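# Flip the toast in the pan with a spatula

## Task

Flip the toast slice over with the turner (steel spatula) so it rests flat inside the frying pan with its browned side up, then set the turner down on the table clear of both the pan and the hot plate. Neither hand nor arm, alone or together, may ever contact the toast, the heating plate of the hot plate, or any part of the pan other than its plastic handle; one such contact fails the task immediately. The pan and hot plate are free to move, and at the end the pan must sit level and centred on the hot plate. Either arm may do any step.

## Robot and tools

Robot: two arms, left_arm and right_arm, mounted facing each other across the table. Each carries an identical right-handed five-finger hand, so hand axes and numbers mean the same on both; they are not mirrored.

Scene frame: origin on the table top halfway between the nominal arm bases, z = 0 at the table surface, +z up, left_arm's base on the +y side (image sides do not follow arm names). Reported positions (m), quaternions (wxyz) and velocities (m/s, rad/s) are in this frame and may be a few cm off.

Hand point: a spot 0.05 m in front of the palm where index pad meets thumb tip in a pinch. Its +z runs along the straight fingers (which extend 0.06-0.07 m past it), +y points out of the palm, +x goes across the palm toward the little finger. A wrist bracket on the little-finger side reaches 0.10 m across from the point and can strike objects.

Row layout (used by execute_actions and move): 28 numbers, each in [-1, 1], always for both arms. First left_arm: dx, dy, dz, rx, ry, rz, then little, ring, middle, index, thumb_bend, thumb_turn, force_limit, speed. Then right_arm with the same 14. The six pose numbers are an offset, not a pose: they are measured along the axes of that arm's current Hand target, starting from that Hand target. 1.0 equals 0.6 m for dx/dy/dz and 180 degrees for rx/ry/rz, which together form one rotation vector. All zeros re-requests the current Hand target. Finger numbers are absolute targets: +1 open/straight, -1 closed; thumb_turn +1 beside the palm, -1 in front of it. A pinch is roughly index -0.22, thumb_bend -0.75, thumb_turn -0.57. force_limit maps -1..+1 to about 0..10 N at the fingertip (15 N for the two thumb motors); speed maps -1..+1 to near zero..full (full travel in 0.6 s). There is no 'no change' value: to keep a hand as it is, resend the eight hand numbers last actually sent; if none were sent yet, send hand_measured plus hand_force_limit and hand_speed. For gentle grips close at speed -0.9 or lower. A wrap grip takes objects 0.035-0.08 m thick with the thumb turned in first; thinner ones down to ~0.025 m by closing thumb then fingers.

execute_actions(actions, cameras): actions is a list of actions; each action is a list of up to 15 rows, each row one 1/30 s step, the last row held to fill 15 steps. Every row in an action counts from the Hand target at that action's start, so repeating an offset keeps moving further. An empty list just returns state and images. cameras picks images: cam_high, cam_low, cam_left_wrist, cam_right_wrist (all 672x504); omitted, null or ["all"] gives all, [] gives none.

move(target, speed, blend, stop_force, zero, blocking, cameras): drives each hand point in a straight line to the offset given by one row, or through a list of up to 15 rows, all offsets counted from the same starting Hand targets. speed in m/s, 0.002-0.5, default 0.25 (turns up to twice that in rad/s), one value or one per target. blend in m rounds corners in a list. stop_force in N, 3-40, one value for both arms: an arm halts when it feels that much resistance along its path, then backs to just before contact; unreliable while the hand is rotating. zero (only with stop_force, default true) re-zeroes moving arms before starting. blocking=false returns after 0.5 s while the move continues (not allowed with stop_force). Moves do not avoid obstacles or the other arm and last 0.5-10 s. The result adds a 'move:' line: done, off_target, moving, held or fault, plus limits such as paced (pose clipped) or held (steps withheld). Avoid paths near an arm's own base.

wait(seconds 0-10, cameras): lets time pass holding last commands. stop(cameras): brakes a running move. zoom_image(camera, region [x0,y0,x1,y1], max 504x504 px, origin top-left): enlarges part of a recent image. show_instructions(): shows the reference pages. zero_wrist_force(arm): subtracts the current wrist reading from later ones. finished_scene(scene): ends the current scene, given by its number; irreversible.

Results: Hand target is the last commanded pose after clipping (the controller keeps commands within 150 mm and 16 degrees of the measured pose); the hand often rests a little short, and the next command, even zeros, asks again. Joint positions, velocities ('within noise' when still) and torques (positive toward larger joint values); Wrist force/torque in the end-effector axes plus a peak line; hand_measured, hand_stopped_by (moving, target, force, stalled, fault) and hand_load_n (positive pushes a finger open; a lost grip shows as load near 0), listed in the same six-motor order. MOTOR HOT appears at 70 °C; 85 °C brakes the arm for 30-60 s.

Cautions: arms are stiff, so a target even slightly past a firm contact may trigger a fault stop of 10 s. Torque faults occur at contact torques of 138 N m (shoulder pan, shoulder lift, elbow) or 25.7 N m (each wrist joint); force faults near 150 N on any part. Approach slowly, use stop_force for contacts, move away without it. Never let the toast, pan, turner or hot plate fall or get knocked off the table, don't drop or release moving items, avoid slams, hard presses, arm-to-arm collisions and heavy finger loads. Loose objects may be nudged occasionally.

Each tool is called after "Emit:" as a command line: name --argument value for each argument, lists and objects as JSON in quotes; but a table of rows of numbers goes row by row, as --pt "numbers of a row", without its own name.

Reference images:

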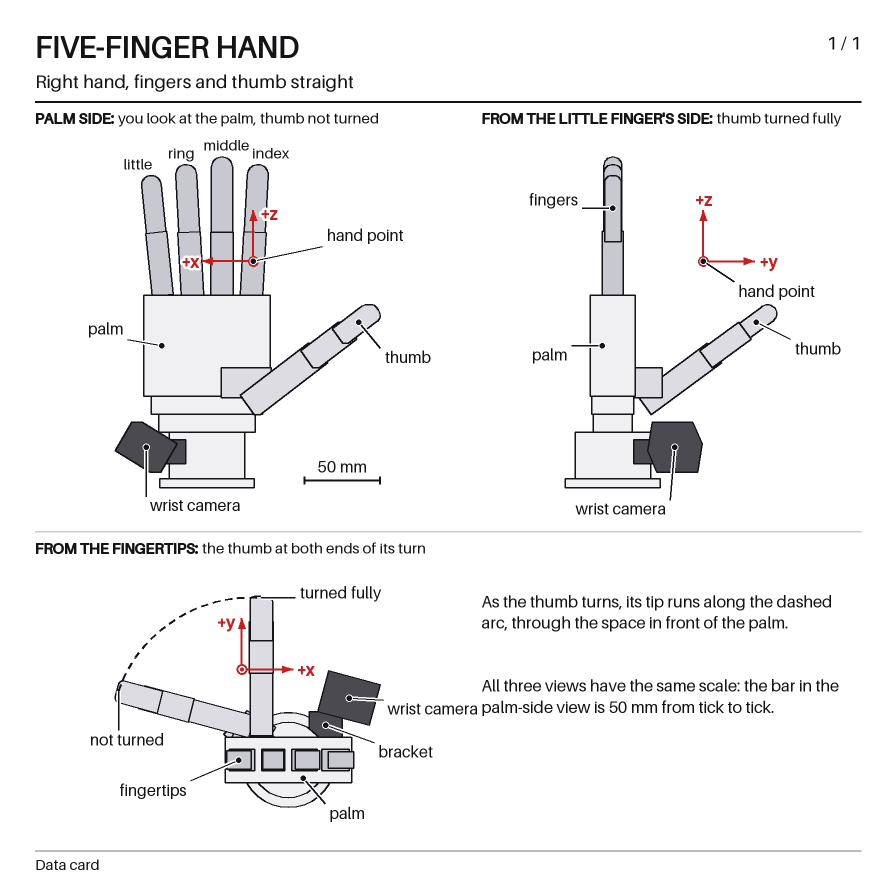

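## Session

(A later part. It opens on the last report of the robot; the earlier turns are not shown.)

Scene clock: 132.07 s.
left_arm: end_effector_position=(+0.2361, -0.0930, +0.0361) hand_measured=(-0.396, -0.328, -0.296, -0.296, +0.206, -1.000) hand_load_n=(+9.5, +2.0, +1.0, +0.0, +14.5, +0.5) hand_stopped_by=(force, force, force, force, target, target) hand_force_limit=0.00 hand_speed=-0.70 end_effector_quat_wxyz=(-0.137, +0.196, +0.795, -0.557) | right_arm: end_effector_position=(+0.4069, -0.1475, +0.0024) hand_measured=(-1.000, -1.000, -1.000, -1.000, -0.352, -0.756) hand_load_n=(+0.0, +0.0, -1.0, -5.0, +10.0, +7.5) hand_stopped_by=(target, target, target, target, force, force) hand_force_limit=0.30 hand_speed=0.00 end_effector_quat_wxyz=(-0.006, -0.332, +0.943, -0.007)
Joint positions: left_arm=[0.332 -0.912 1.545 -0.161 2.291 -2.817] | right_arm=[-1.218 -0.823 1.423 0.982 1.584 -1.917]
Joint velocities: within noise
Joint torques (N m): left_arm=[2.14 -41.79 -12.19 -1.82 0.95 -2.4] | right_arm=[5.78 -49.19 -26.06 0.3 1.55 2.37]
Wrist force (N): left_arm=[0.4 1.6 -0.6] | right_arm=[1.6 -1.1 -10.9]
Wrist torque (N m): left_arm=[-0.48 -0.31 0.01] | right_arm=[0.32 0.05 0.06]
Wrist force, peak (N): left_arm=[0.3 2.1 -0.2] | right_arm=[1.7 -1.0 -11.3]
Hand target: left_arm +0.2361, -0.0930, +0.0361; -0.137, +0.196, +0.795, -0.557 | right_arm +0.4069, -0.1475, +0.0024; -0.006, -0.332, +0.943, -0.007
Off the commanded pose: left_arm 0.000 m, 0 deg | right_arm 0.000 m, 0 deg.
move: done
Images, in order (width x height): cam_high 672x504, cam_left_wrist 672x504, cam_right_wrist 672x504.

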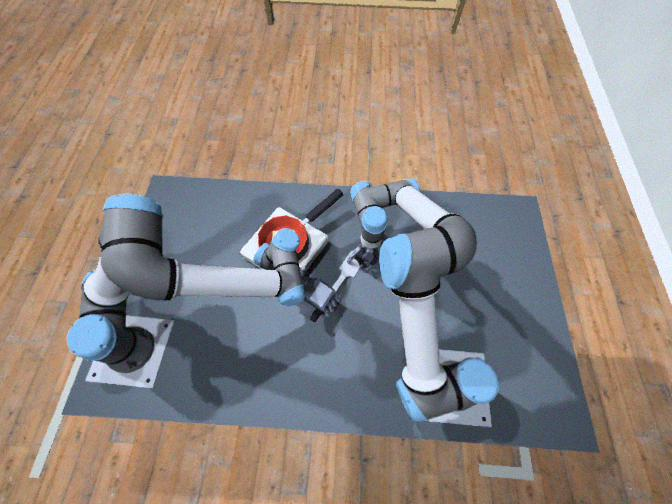

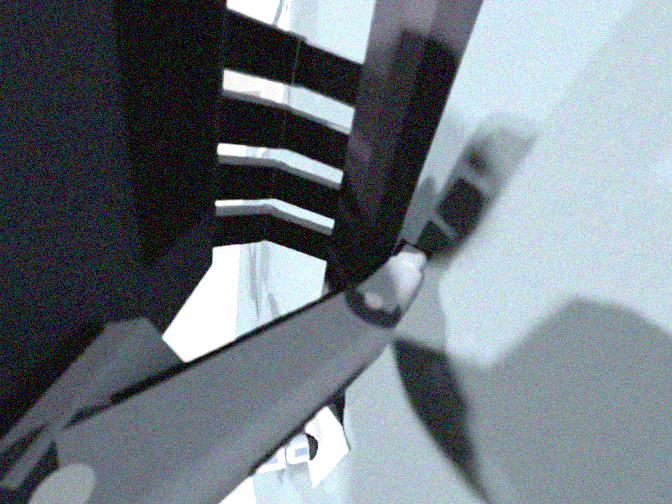

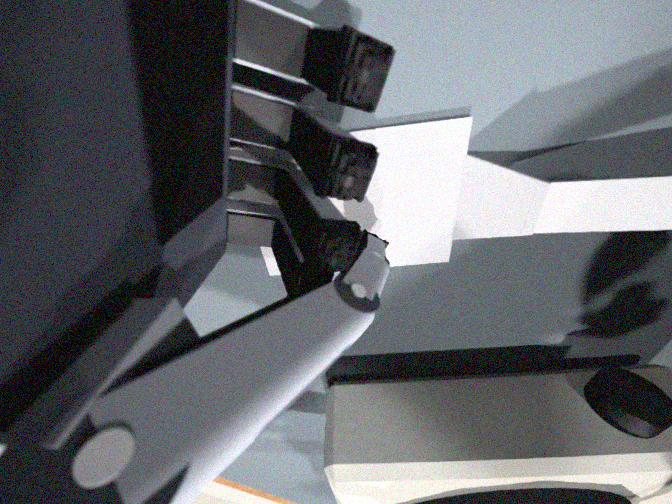

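Emit:
move --target '[0,0,0,0,0,0,-0.6,-0.6,-0.6,-0.6,0.2,-1,0,-0.7,0,0,-0.12,0,0,0,-1,-1,-1,-1,-0.6,-1,0.3,0]' --speed 0.04 --cameras '["cam_high","cam_low","cam_left_wrist","cam_right_wrist"]'

Emit:
zoom_image --camera "cam_low" --region '[240, 150, 380, 270]'

Scene clock: 138.50 s.
left_arm: end_effector_position=(+0.2361, -0.0930, +0.0361) hand_measured=(-0.396, -0.328, -0.296, -0.294, +0.204, -1.000) hand_load_n=(+2.0, +0.5, +2.0, +2.5, +10.5, +3.5) hand_stopped_by=(force, force, force, force, target, target) hand_force_limit=0.00 hand_speed=-0.70 end_effector_quat_wxyz=(-0.137, +0.196, +0.795, -0.557) | right_arm: end_effector_position=(+0.4073, -0.1463, +0.0743) hand_measured=(-1.000, -1.000, -1.000, -1.000, -0.352, -0.756) hand_load_n=(+0.0, +0.0, +0.0, -4.0, +10.0, +7.5) hand_stopped_by=(target, target, target, target, force, force) hand_force_limit=0.30 hand_speed=0.00 end_effector_quat_wxyz=(-0.006, -0.332, +0.943, -0.007)
Joint positions: left_arm=[0.332 -0.912 1.545 -0.161 2.291 -2.817] | right_arm=[-1.216 -0.907 1.364 1.126 1.584 -1.915]
Joint velocities: within noise
Joint torques (N m): left_arm=[-1.45 -39.95 -15.47 -1.4 3.3 -2.44] | right_arm=[8.81 -58.56 -30.96 3.95 -1.02 2.43]
Wrist force (N): left_arm=[-0.4 0.2 0.9] | right_arm=[0.2 -0.2 -0.1]
Wrist torque (N m): left_arm=[-0.40 0.05 0.15] | right_arm=[0.01 -0.06 0.01]
Wrist force, peak (N): left_arm=[0.3 2.2 -0.3] | right_arm=[1.8 -1.4 -11.1]
Hand target: left_arm +0.2361, -0.0930, +0.0361; -0.137, +0.196, +0.795, -0.557 | right_arm +0.4073, -0.1464, +0.0744; -0.006, -0.332, +0.943, -0.007
Off the commanded pose: left_arm 0.000 m, 0 deg | right_arm 0.000 m, 0 deg.
move: done

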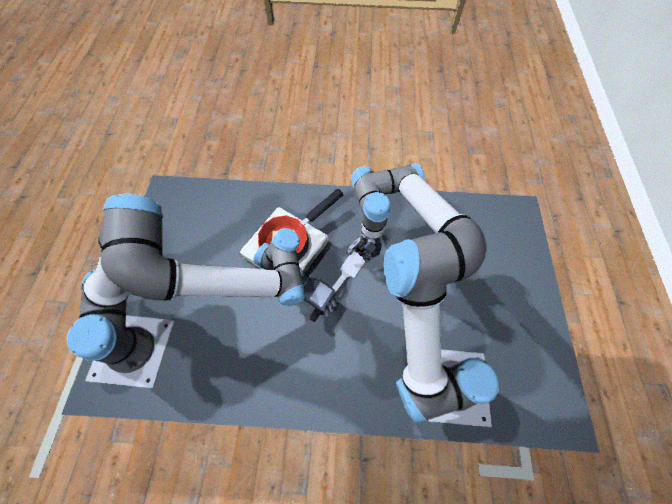

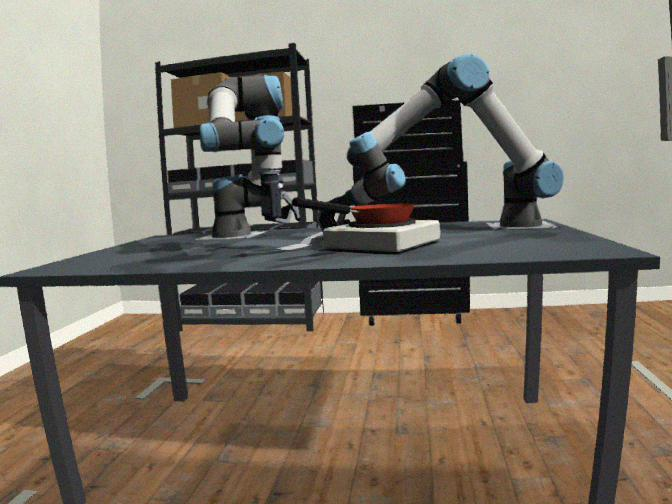

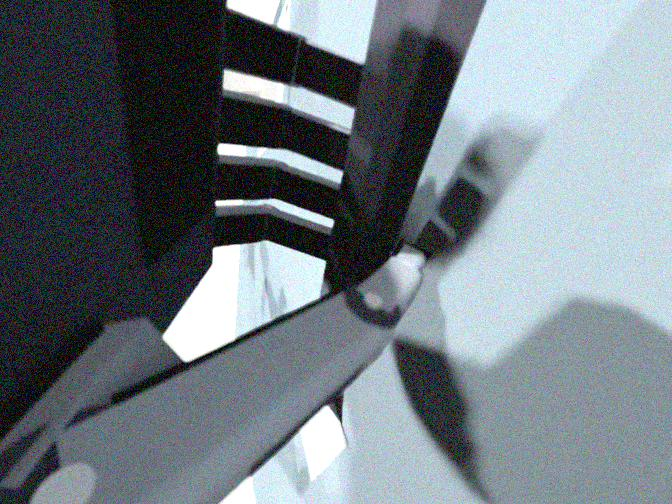

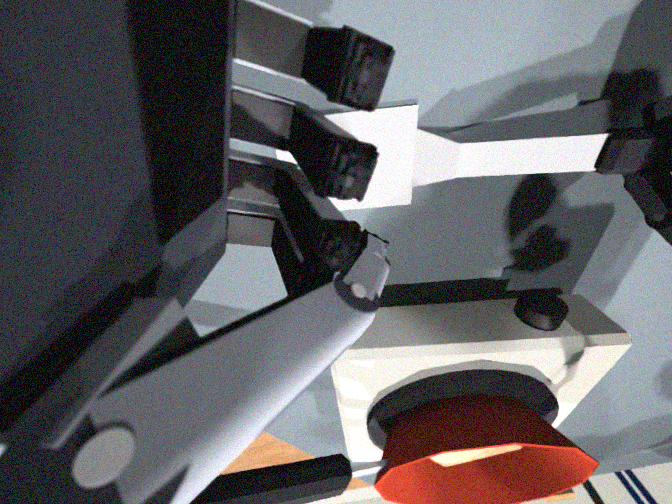

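Scaled by 3.600.

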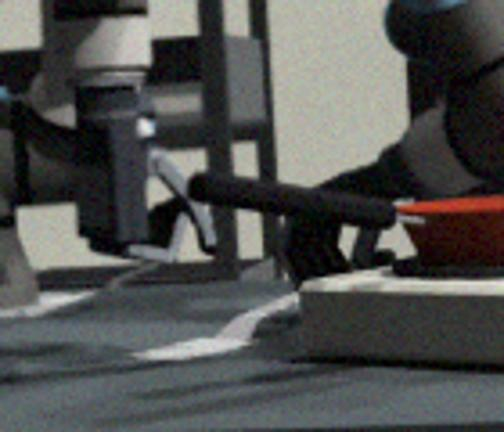

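Emit:
move --target '[0,-0.0626,-0.0227,0,0,0,-0.6,-0.6,-0.6,-0.6,0.2,-1,0,-0.7,0,0,0,0,0,0,-1,-1,-1,-1,-0.6,-1,0.3,0]' --speed 0.04 --cameras '[]'

Emit:
move --target '[0,0,0,0,0,0,-1,-1,-0.6,-0.6,0.2,-1,0.3,-0.5,0,0,0,0,0,0,-1,-1,-1,-1,-0.6,-1,0.3,0]' --cameras '["cam_high","cam_low","cam_left_wrist","cam_right_wrist"]'

Emit:
zoom_image --camera "cam_low" --region '[240, 150, 380, 270]'

Scene clock: 148.20 s.
left_arm: end_effector_position=(+0.2360, -0.0930, +0.0760) hand_measured=(-0.398, -0.328, -0.296, -0.294, +0.202, -1.000) hand_load_n=(+0.0, +0.0, +0.0, +2.5, +1.5, -0.5) hand_stopped_by=(force, force, force, force, target, target) hand_force_limit=0.00 hand_speed=-0.70 end_effector_quat_wxyz=(-0.137, +0.196, +0.795, -0.557) | right_arm: end_effector_position=(+0.4073, -0.1464, +0.0744) hand_measured=(-1.000, -1.000, -1.000, -1.000, -0.352, -0.756) hand_load_n=(+0.0, +0.0, +0.0, -4.0, +10.0, +7.5) hand_stopped_by=(target, target, target, target, force, force) hand_force_limit=0.30 hand_speed=0.00 end_effector_quat_wxyz=(-0.006, -0.332, +0.943, -0.007)
Joint positions: left_arm=[0.332 -0.965 1.515 -0.079 2.291 -2.817] | right_arm=[-1.216 -0.907 1.364 1.126 1.584 -1.915]
Joint velocities: within noise
Joint torques (N m): left_arm=[-5.46 -44.69 -32.48 2.78 -1.86 0.23] | right_arm=[8.24 -56.37 -26.84 3.86 1.86 2.3]
Wrist force (N): left_arm=[-0.6 0.7 1.4] | right_arm=[0.0 -0.3 0.1]
Wrist torque (N m): left_arm=[-0.37 0.13 0.17] | right_arm=[-0.01 -0.04 0.00]
Wrist force, peak (N): left_arm=[-0.6 0.5 1.7] | right_arm=[0.4 -0.5 0.0]
Hand target: left_arm +0.2361, -0.0931, +0.0761; -0.137, +0.196, +0.795, -0.557 | right_arm +0.4073, -0.1464, +0.0744; -0.006, -0.332, +0.943, -0.007
Off the commanded pose: left_arm 0.000 m, 0 deg | right_arm 0.000 m, 0 deg.
move: done
No camera images: "cameras" was empty.

Scene clock: 149.20 s.
left_arm: end_effector_position=(+0.2361, -0.0931, +0.0761) hand_measured=(-1.000, -0.520, -0.296, -0.296, +0.200, -1.000) hand_load_n=(+1.0, +0.0, +0.0, +0.0, +0.5, +0.0) hand_stopped_by=(target, force, force, force, target, target) hand_force_limit=0.30 hand_speed=-0.50 end_effector_quat_wxyz=(-0.137, +0.196, +0.795, -0.557) | right_arm: end_effector_position=(+0.4073, -0.1464, +0.0744) hand_measured=(-1.000, -1.000, -1.000, -1.000, -0.352, -0.756) hand_load_n=(+0.0, +0.0, -0.5, -4.0, +10.5, +8.0) hand_stopped_by=(target, target, target, target, force, force) hand_force_limit=0.30 hand_speed=0.00 end_effector_quat_wxyz=(-0.006, -0.332, +0.943, -0.007)
Joint positions: left_arm=[0.332 -0.965 1.515 -0.079 2.291 -2.817] | right_arm=[-1.216 -0.907 1.364 1.126 1.584 -1.915]
Joint velocities: within noise
Joint torques (N m): left_arm=[-6.82 -46.28 -31.61 2.24 -1.82 2.18] | right_arm=[8.66 -56.13 -26.39 3.91 1.85 2.37]
Wrist force (N): left_arm=[-0.2 0.1 1.6] | right_arm=[0.2 -0.3 -0.1]
Wrist torque (N m): left_arm=[-0.43 0.05 0.20] | right_arm=[0.00 -0.05 0.01]
Wrist force, peak (N): left_arm=[-0.2 0.1 1.6] | right_arm=[0.6 -0.4 0.1]
Hand target: left_arm +0.2361, -0.0931, +0.0761; -0.137, +0.196, +0.795, -0.557 | right_arm +0.4073, -0.1464, +0.0744; -0.006, -0.332, +0.943, -0.007
Off the commanded pose: left_arm 0.000 m, 0 deg | right_arm 0.000 m, 0 deg.
move: done

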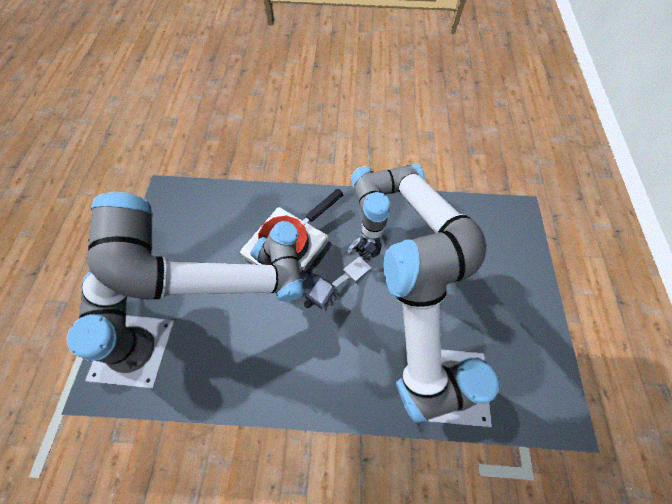

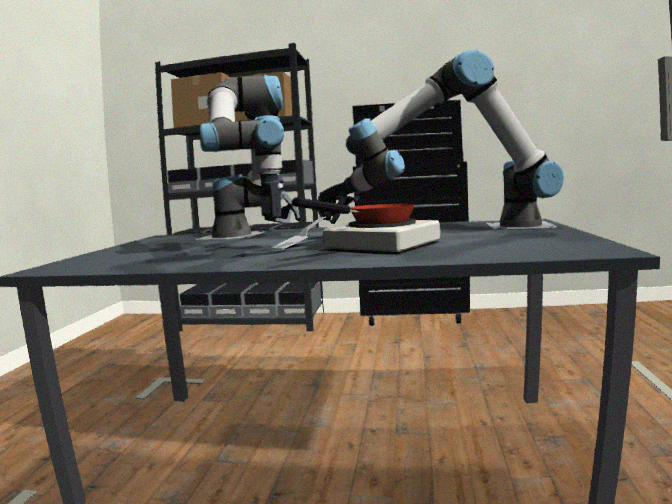

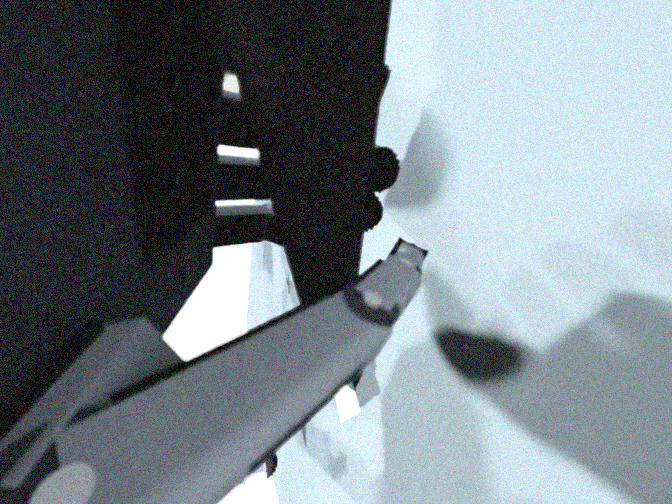

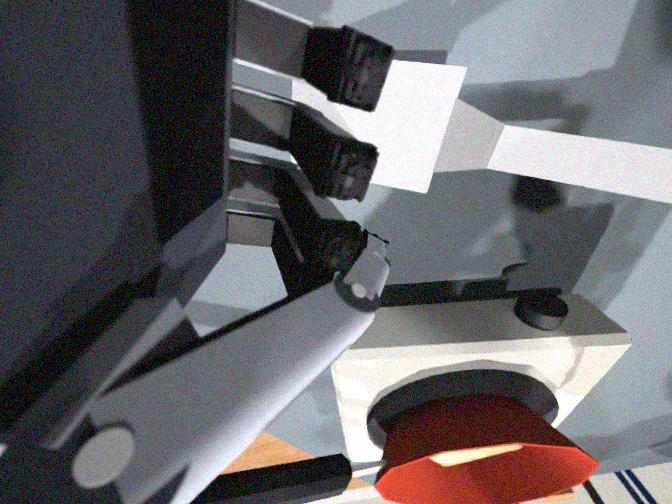

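Scaled by 3.600.

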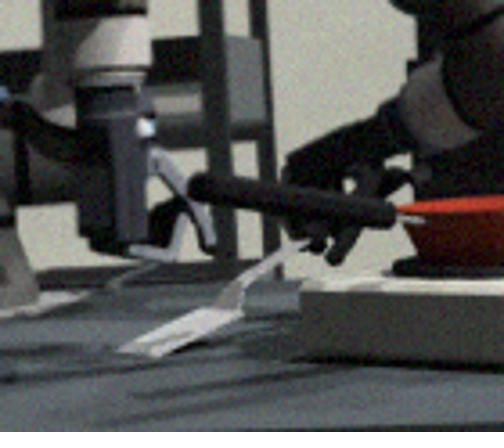

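Emit:
move --target '[0,0,0,0,0,0,-1,-1,-0.2,-0.2,-1,-1,0.3,-0.5,0,0,0,0,0,0,-1,-1,-1,-1,-0.6,-1,0.3,0]' --cameras '[]'

Emit:
wait --seconds 1.5 --cameras '["cam_left_wrist","cam_low","cam_right_wrist"]'

Scene clock: 154.73 s.
left_arm: end_effector_position=(+0.2361, -0.0931, +0.0761) hand_measured=(-1.000, -0.520, -0.200, -0.200, -0.996, -1.000) hand_load_n=(+0.0, +0.0, +0.0, +0.0, +4.0, +0.0) hand_stopped_by=(target, force, target, target, target, target) hand_force_limit=0.30 hand_speed=-0.50 end_effector_quat_wxyz=(-0.137, +0.196, +0.795, -0.557) | right_arm: end_effector_position=(+0.4073, -0.1464, +0.0744) hand_measured=(-1.000, -1.000, -1.000, -1.000, -0.352, -0.756) hand_load_n=(+0.0, +0.0, -0.5, -4.0, +10.0, +8.0) hand_stopped_by=(target, target, target, target, force, force) hand_force_limit=0.30 hand_speed=0.00 end_effector_quat_wxyz=(-0.006, -0.332, +0.943, -0.007)
Joint positions: left_arm=[0.332 -0.965 1.515 -0.079 2.291 -2.817] | right_arm=[-1.216 -0.907 1.364 1.126 1.584 -1.915]
Joint velocities: within noise
Joint torques (N m): left_arm=[-4.28 -37.15 -25.97 1.92 0.54 2.12] | right_arm=[8.77 -52.91 -23.74 4 1.78 2.27]
Wrist force (N): left_arm=[-0.4 0.7 1.4] | right_arm=[0.1 -0.3 -0.1]
Wrist torque (N m): left_arm=[-0.47 0.17 0.03] | right_arm=[-0.01 -0.04 0.00]
Wrist force, peak (N): left_arm=[-0.5 1.3 1.8] | right_arm=[0.5 -0.3 -0.2]
Hand target: left_arm +0.2361, -0.0931, +0.0761; -0.137, +0.196, +0.795, -0.557 | right_arm +0.4073, -0.1464, +0.0744; -0.006, -0.332, +0.943, -0.007
Off the commanded pose: left_arm 0.000 m, 0 deg | right_arm 0.000 m, 0 deg.
move: done
No camera images: "cameras" was empty.

Scene clock: 156.23 s.
left_arm: end_effector_position=(+0.2361, -0.0931, +0.0761) hand_measured=(-1.000, -0.520, -0.200, -0.200, -0.996, -1.000) hand_load_n=(+0.0, +0.0, +0.0, +0.0, +4.5, -0.5) hand_stopped_by=(target, force, target, target, target, target) hand_force_limit=0.30 hand_speed=-0.50 end_effector_quat_wxyz=(-0.137, +0.196, +0.795, -0.557) | right_arm: end_effector_position=(+0.4073, -0.1464, +0.0744) hand_measured=(-1.000, -1.000, -1.000, -1.000, -0.352, -0.756) hand_load_n=(+0.0, +0.0, +0.0, -4.0, +10.5, +7.5) hand_stopped_by=(target, target, target, target, force, force) hand_force_limit=0.30 hand_speed=0.00 end_effector_quat_wxyz=(-0.006, -0.332, +0.943, -0.007)
Joint positions: left_arm=[0.332 -0.965 1.515 -0.079 2.291 -2.817] | right_arm=[-1.216 -0.907 1.364 1.126 1.584 -1.915]
Joint velocities: within noise
Joint torques (N m): left_arm=[-3.3 -37.06 -24.85 1.47 1.01 2.13] | right_arm=[8.63 -51.9 -22.93 3.94 1.77 2.32]
Wrist force (N): left_arm=[-0.4 0.8 1.6] | right_arm=[0.2 -0.2 -0.2]
Wrist torque (N m): left_arm=[-0.47 0.16 0.03] | right_arm=[0.02 -0.04 0.00]
Wrist force, peak (N): left_arm=[0.0 0.9 1.9] | right_arm=[0.5 -0.3 -0.3]
Hand target: left_arm +0.2361, -0.0931, +0.0761; -0.137, +0.196, +0.795, -0.557 | right_arm +0.4073, -0.1464, +0.0744; -0.006, -0.332, +0.943, -0.007
Off the commanded pose: left_arm 0.000 m, 0 deg | right_arm 0.000 m, 0 deg.
wait: 1.50 s; at rest by 0.17 s
Images, in order (width x height): cam_low 672x504, cam_left_wrist 672x504, cam_right_wrist 672x504.

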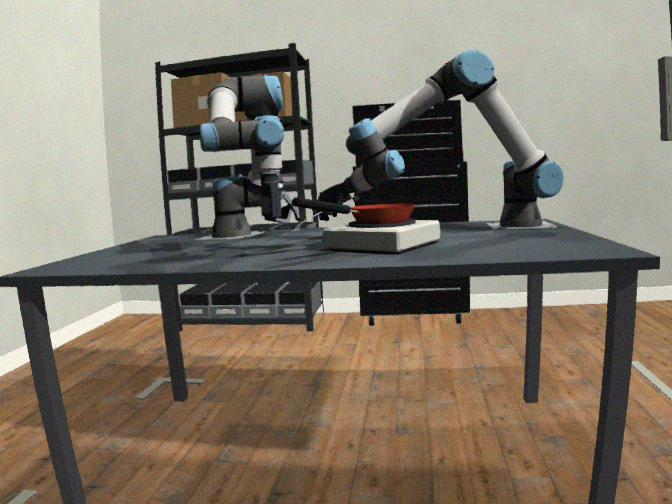

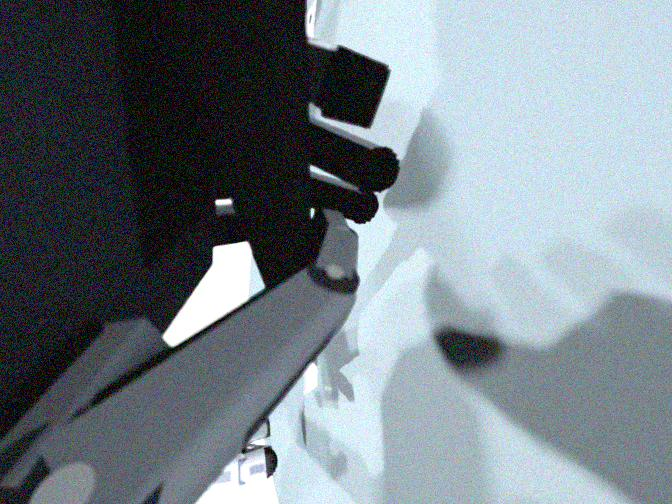

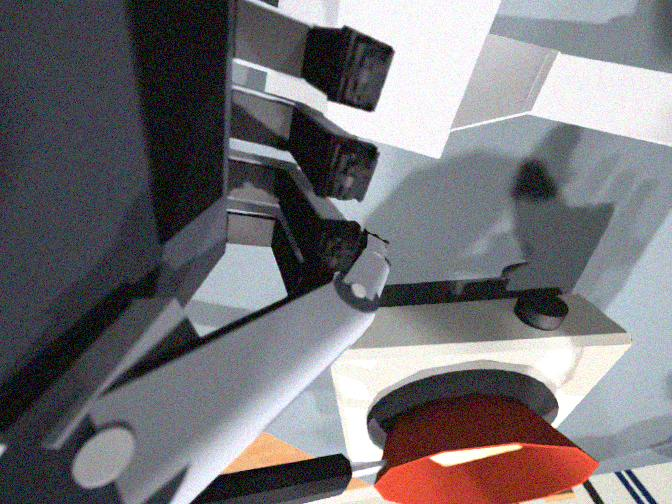

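Emit:
move --target '[0,0,0,0,0,0,-0.99,-0.99,-1,-1,-1,-1,0.3,-0.4,0,0,-0.1,0,0,0,-1,-1,-1,-1,-0.6,-1,0.3,0]' --cameras '[]'

Emit:
wait --seconds 2

Emit:
zoom_image --camera "cam_high" --region '[270, 220, 400, 340]'

Scene clock: 160.63 s.
left_arm: end_effector_position=(+0.2361, -0.0931, +0.0761) hand_measured=(-0.990, -0.990, -0.228, -0.294, -0.996, -1.000) hand_load_n=(+0.0, +2.5, +7.5, +10.5, +5.5, -3.5) hand_stopped_by=(target, target, force, force, target, target) hand_force_limit=0.30 hand_speed=-0.40 end_effector_quat_wxyz=(-0.137, +0.196, +0.795, -0.557) | right_arm: end_effector_position=(+0.4077, -0.1453, +0.1343) hand_measured=(-1.000, -1.000, -1.000, -1.000, -0.352, -0.756) hand_load_n=(+0.0, +0.0, +0.0, -4.0, +10.0, +8.0) hand_stopped_by=(target, target, target, target, force, force) hand_force_limit=0.30 hand_speed=0.00 end_effector_quat_wxyz=(-0.006, -0.332, +0.943, -0.007)
Joint positions: left_arm=[0.332 -0.965 1.515 -0.079 2.291 -2.817] | right_arm=[-1.215 -0.961 1.289 1.254 1.584 -1.913]
Joint velocities: within noise
Joint torques (N m): left_arm=[-2.97 -37.95 -20.33 0.06 2.65 2.12] | right_arm=[8.58 -55.82 -32.95 4.11 2.16 2.36]
Wrist force (N): left_arm=[-0.3 1.0 1.5] | right_arm=[-0.1 -0.1 -0.2]
Wrist torque (N m): left_arm=[-0.43 0.13 0.05] | right_arm=[0.03 0.02 0.01]
Wrist force, peak (N): left_arm=[-0.2 1.4 1.9] | right_arm=[0.1 -0.1 -0.9]
Hand target: left_arm +0.2361, -0.0931, +0.0761; -0.137, +0.196, +0.795, -0.557 | right_arm +0.4077, -0.1454, +0.1344; -0.006, -0.332, +0.943, -0.007
Off the commanded pose: left_arm 0.000 m, 0 deg | right_arm 0.000 m, 0 deg.
move: done
No camera images: "cameras" was empty.

Scene clock: 162.63 s.
left_arm: end_effector_position=(+0.2361, -0.0931, +0.0761) hand_measured=(-0.990, -0.990, -0.228, -0.294, -0.996, -1.000) hand_load_n=(+0.0, +2.5, +7.5, +10.5, +6.0, -3.0) hand_stopped_by=(target, target, force, force, target, target) hand_force_limit=0.30 hand_speed=-0.40 end_effector_quat_wxyz=(-0.137, +0.196, +0.795, -0.557) | right_arm: end_effector_position=(+0.4077, -0.1454, +0.1344) hand_measured=(-1.000, -1.000, -1.000, -1.000, -0.352, -0.756) hand_load_n=(+0.0, +0.0, +0.0, -4.0, +10.0, +7.5) hand_stopped_by=(target, target, target, target, force, force) hand_force_limit=0.30 hand_speed=0.00 end_effector_quat_wxyz=(-0.006, -0.332, +0.943, -0.007)
Joint positions: left_arm=[0.332 -0.965 1.515 -0.079 2.291 -2.817] | right_arm=[-1.215 -0.961 1.289 1.254 1.584 -1.913]
Joint velocities: within noise
Joint torques (N m): left_arm=[-1.84 -37.28 -17.43 -0.5 3.05 2.18] | right_arm=[8.05 -56.01 -30.06 3.81 1.9 1.75]
Wrist force (N): left_arm=[-0.2 0.8 1.6] | right_arm=[-0.3 -0.1 -0.3]
Wrist torque (N m): left_arm=[-0.46 0.12 0.05] | right_arm=[0.04 0.04 0.00]
Wrist force, peak (N): left_arm=[-0.5 0.9 2.0] | right_arm=[-0.3 -0.2 -0.3]
Hand target: left_arm +0.2361, -0.0931, +0.0761; -0.137, +0.196, +0.795, -0.557 | right_arm +0.4077, -0.1454, +0.1344; -0.006, -0.332, +0.943, -0.007
Off the commanded pose: left_arm 0.000 m, 0 deg | right_arm 0.000 m, 0 deg.
wait: 2.00 s; at rest by 0.17 s

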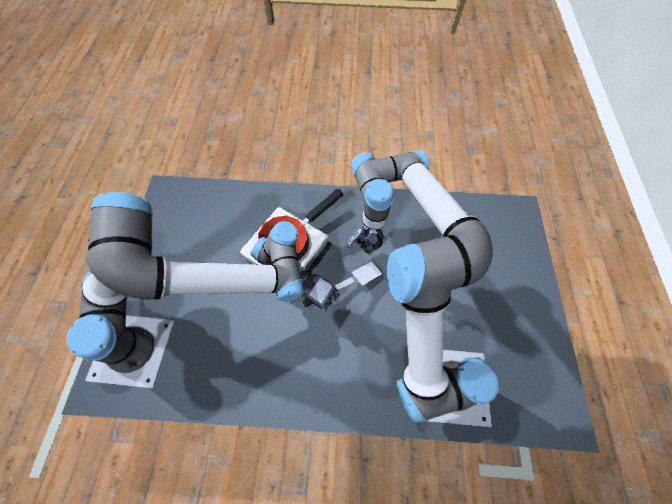

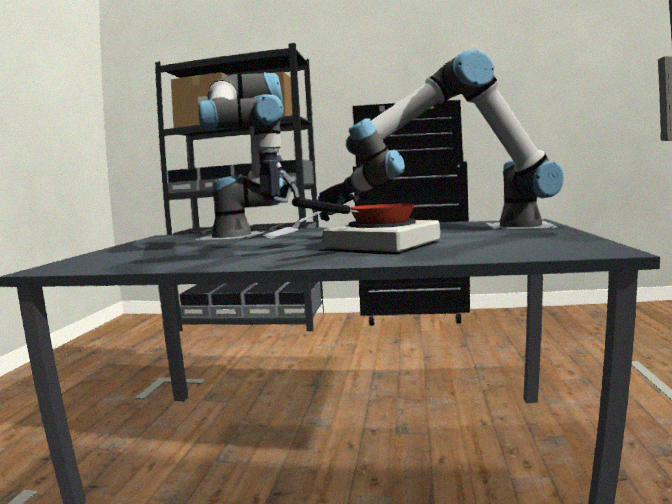

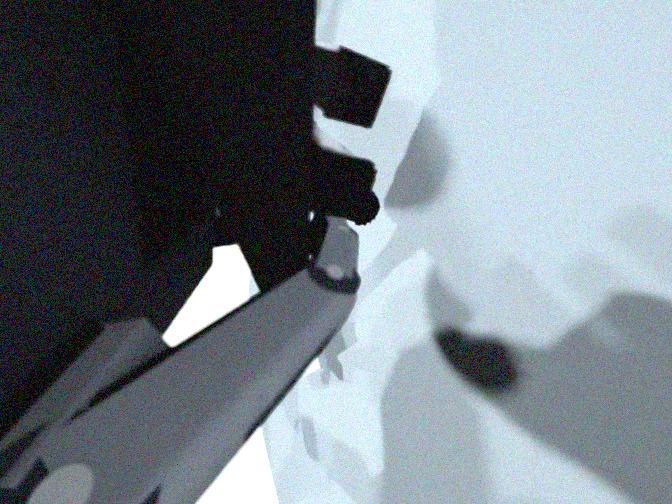

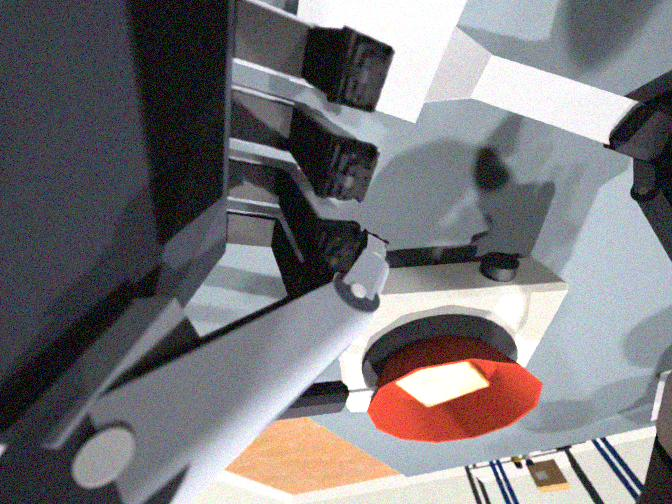

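Scaled by 3.877.

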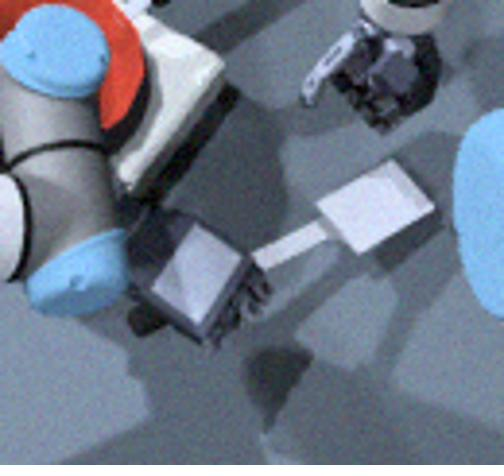

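Emit:
move --pt "0 -0.1566 -0.0568 0 0 0 -1 -1 -1 -1 -1 -1 0.3 -0.4 0.2464 -0.0965 -0.2703 0 0 0 1 1 1 1 1 1 0 0.5" --pt "0.2082 -0.3272 -0.2889 0 -0.2609 -0.0947 -1 -1 -1 -1 -1 -1 0.3 -0.4 0.1555 -0.0440 -0.1365 -0.4358 0.2439 0.5164 1 1 1 1 1 1 0 0.5" --speed 0.2

Emit:
zoom_image --camera "cam_high" --region '[200, 180, 360, 310]'

Scene clock: 191.73 s.
left_arm: end_effector_position=(+0.1700, +0.0500, +0.3197) hand_measured=(-1.000, -1.000, -0.228, -0.294, -0.996, -1.000) hand_load_n=(+0.0, +3.0, +7.5, +10.5, +6.0, -3.0) hand_stopped_by=(target, target, force, force, target, target) hand_force_limit=0.30 hand_speed=-0.40 end_effector_quat_wxyz=(-0.111, +0.158, -0.803, +0.563) | right_arm: end_effector_position=(+0.3521, -0.2230, +0.2179) hand_measured=(+1.000, +1.000, +1.000, +1.000, +1.000, +1.000) hand_load_n=(+0.0, +0.0, +0.0, +0.0, +0.0, +0.0) hand_stopped_by=(target, target, target, target, target, target) hand_force_limit=0.00 hand_speed=0.50 end_effector_quat_wxyz=(-0.470, +0.476, +0.621, +0.408)
Joint positions: left_arm=[-0.262 -1.64 1.728 0.351 0.931 -3.415] | right_arm=[-1.834 -1.138 2.172 1.648 0.532 -1.23]
Joint velocities: within noise
Joint torques (N m): left_arm=[-5.81 -15.61 -35.8 2.19 -3.42 -2.99] | right_arm=[-10.77 -40.25 4.78 -0.05 -2.4 2.73]
Wrist force (N): left_arm=[-0.1 0.8 1.7] | right_arm=[0.0 -0.8 0.3]
Wrist torque (N m): left_arm=[-0.48 0.07 0.06] | right_arm=[-0.20 0.05 0.04]
Wrist force, peak (N): left_arm=[-0.5 1.8 1.7] | right_arm=[1.1 -0.4 -1.1]
Hand target: left_arm +0.1700, +0.0500, +0.3197; +0.111, -0.158, +0.803, -0.563 | right_arm +0.3521, -0.2230, +0.2180; -0.470, +0.476, +0.621, +0.408
Off the commanded pose: left_arm 0.000 m, 0 deg | right_arm 0.000 m, 0 deg.
move: done

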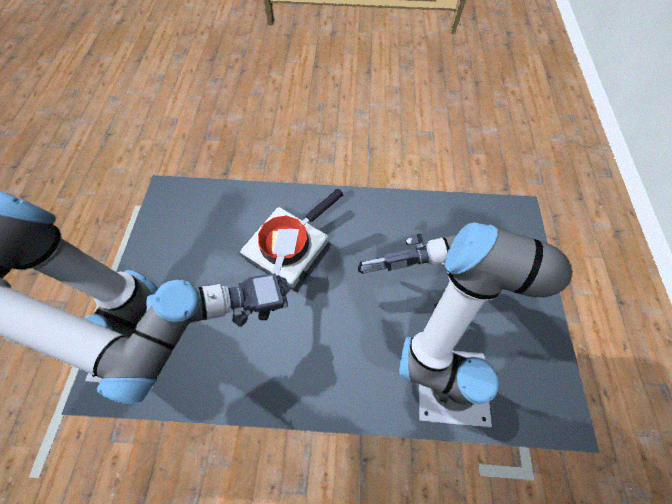

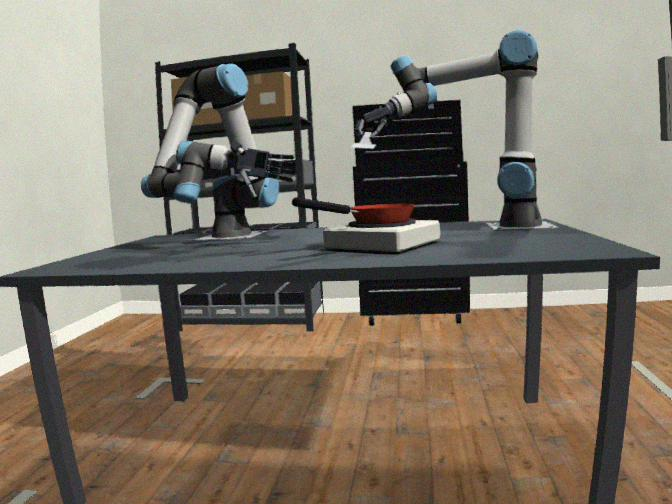

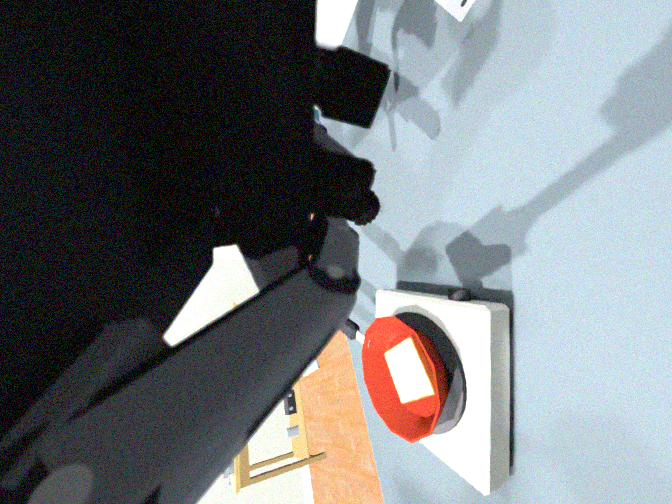

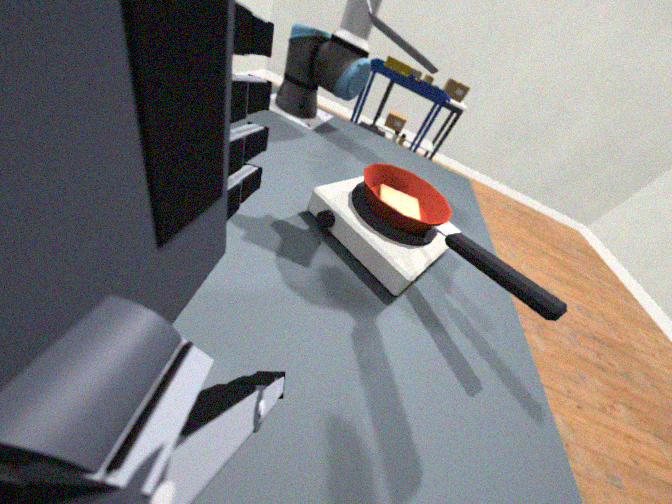

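Scaled by 3.150.

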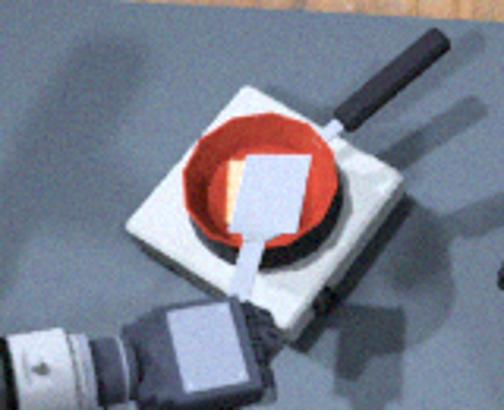

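Emit:
zoom_image --camera "cam_right_wrist" --region '[330, 0, 510, 130]'

Emit:
zoom_image --camera "cam_low" --region '[330, 90, 470, 210]'

Scaled by 2.800.

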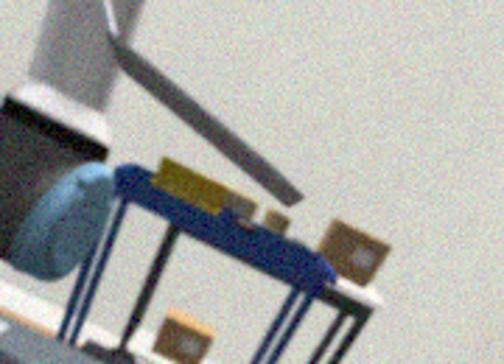

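Scaled by 3.600.

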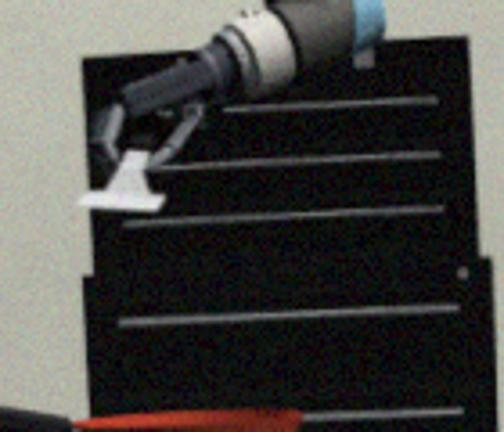

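Emit:
move --target '[-0.0930,0.0328,-0.0210,-0.0621,0.0709,-0.1950,-1,-1,-1,-1,-1,-1,0.3,-0.4,0,0,0,0,0,0,1,1,1,1,1,1,0,0.5]' --speed 0.2

Emit:
zoom_image --camera "cam_high" --region '[232, 190, 332, 270]'

Emit:
zoom_image --camera "cam_right_wrist" --region '[300, 40, 500, 260]'

Emit:
zoom_image --camera "cam_low" --region '[310, 120, 450, 260]'

Scene clock: 225.00 s.
left_arm: end_effector_position=(+0.2146, +0.0883, +0.3055) hand_measured=(-1.000, -1.000, -0.228, -0.294, -0.996, -1.000) hand_load_n=(+0.0, +2.5, +7.0, +10.5, +5.5, -3.0) hand_stopped_by=(target, target, force, force, target, target) hand_force_limit=0.30 hand_speed=-0.40 end_effector_quat_wxyz=(+0.168, +0.339, -0.776, +0.505) | right_arm: end_effector_position=(+0.3521, -0.2230, +0.2180) hand_measured=(+1.000, +1.000, +1.000, +1.000, +1.000, +1.000) hand_load_n=(+0.0, +0.0, +0.0, +0.0, +0.0, +0.0) hand_stopped_by=(target, target, target, target, target, target) hand_force_limit=0.00 hand_speed=0.50 end_effector_quat_wxyz=(-0.470, +0.476, +0.621, +0.408)
Joint positions: left_arm=[0.211 -1.63 1.691 0.39 1.644 -3.839] | right_arm=[-1.834 -1.138 2.172 1.648 0.532 -1.23]
Joint velocities: within noise
Joint torques (N m): left_arm=[9 -9.13 -36.54 -3.17 2.58 -2.6] | right_arm=[-9.65 -40.85 -3.24 0.07 -2.21 2.34]
Wrist force (N): left_arm=[-0.4 1.2 1.6] | right_arm=[0.3 -0.8 0.4]
Wrist torque (N m): left_arm=[-0.24 -0.05 0.27] | right_arm=[-0.19 0.00 0.06]
Wrist force, peak (N): left_arm=[-0.7 0.9 2.1] | right_arm=[0.0 -1.0 0.6]
Hand target: left_arm +0.2147, +0.0883, +0.3055; -0.168, -0.339, +0.776, -0.505 | right_arm +0.3521, -0.2230, +0.2180; -0.470, +0.476, +0.621, +0.408
Off the commanded pose: left_arm 0.000 m, 0 deg | right_arm 0.000 m, 0 deg.
move: done

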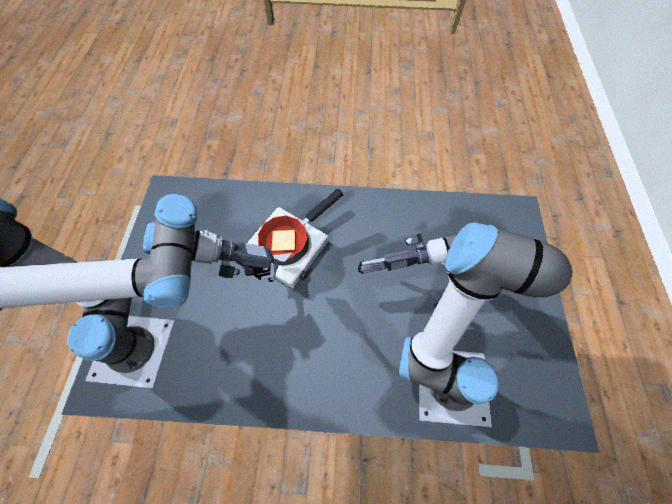

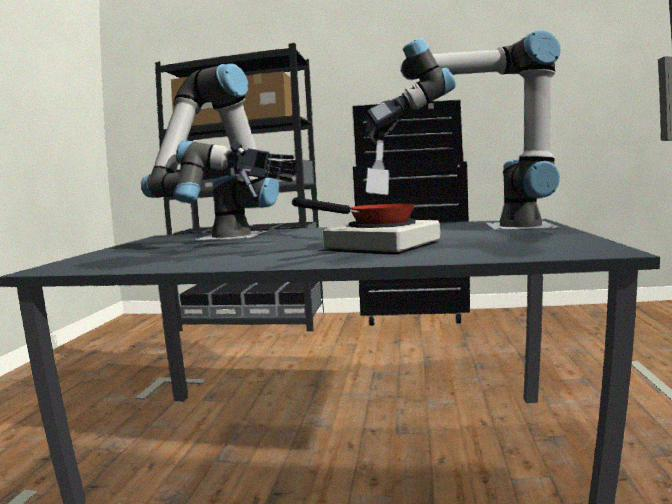

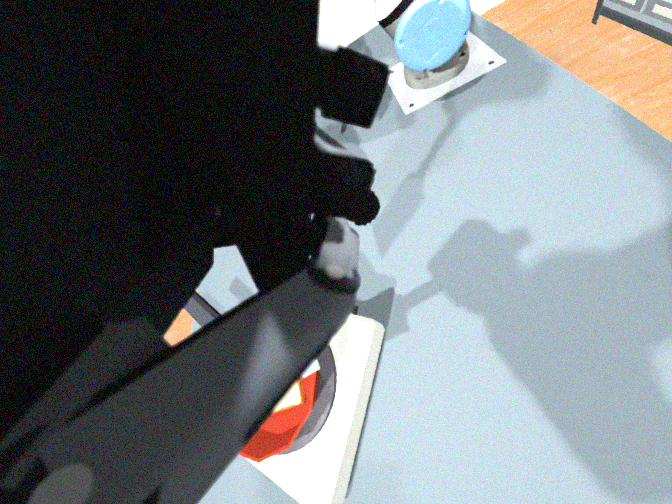

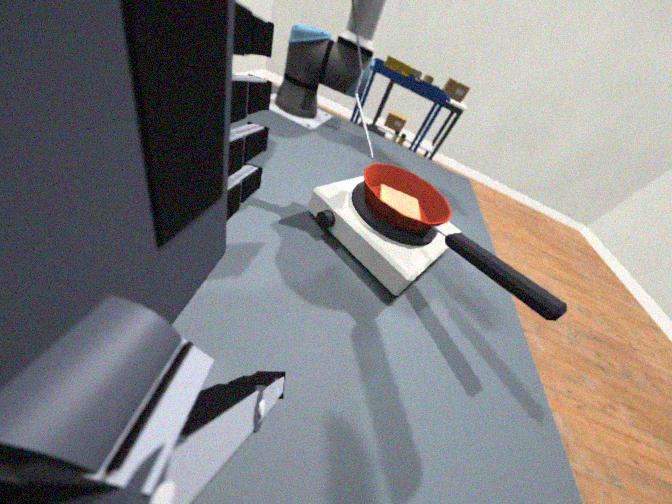

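Scaled by 5.040.

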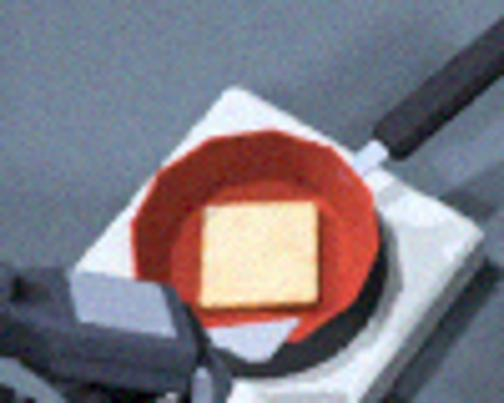

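Scaled by 2.291.

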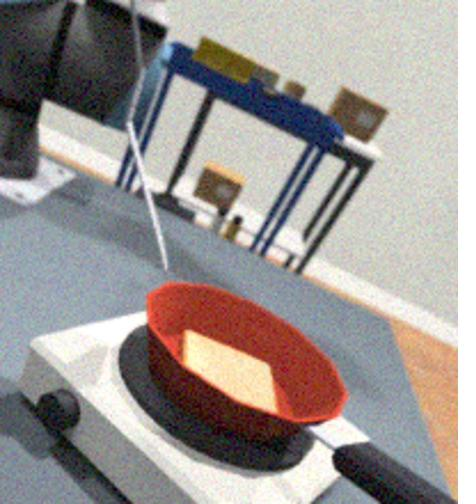

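Scaled by 3.600.

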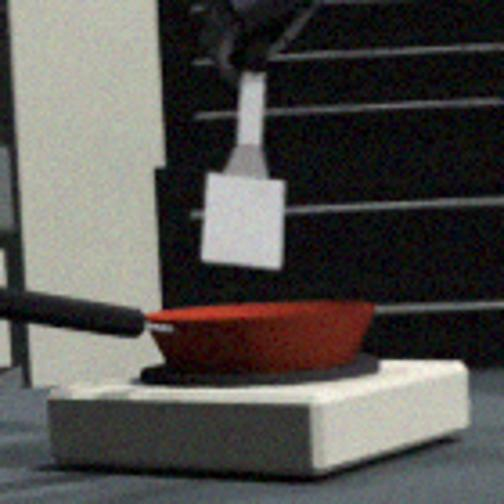

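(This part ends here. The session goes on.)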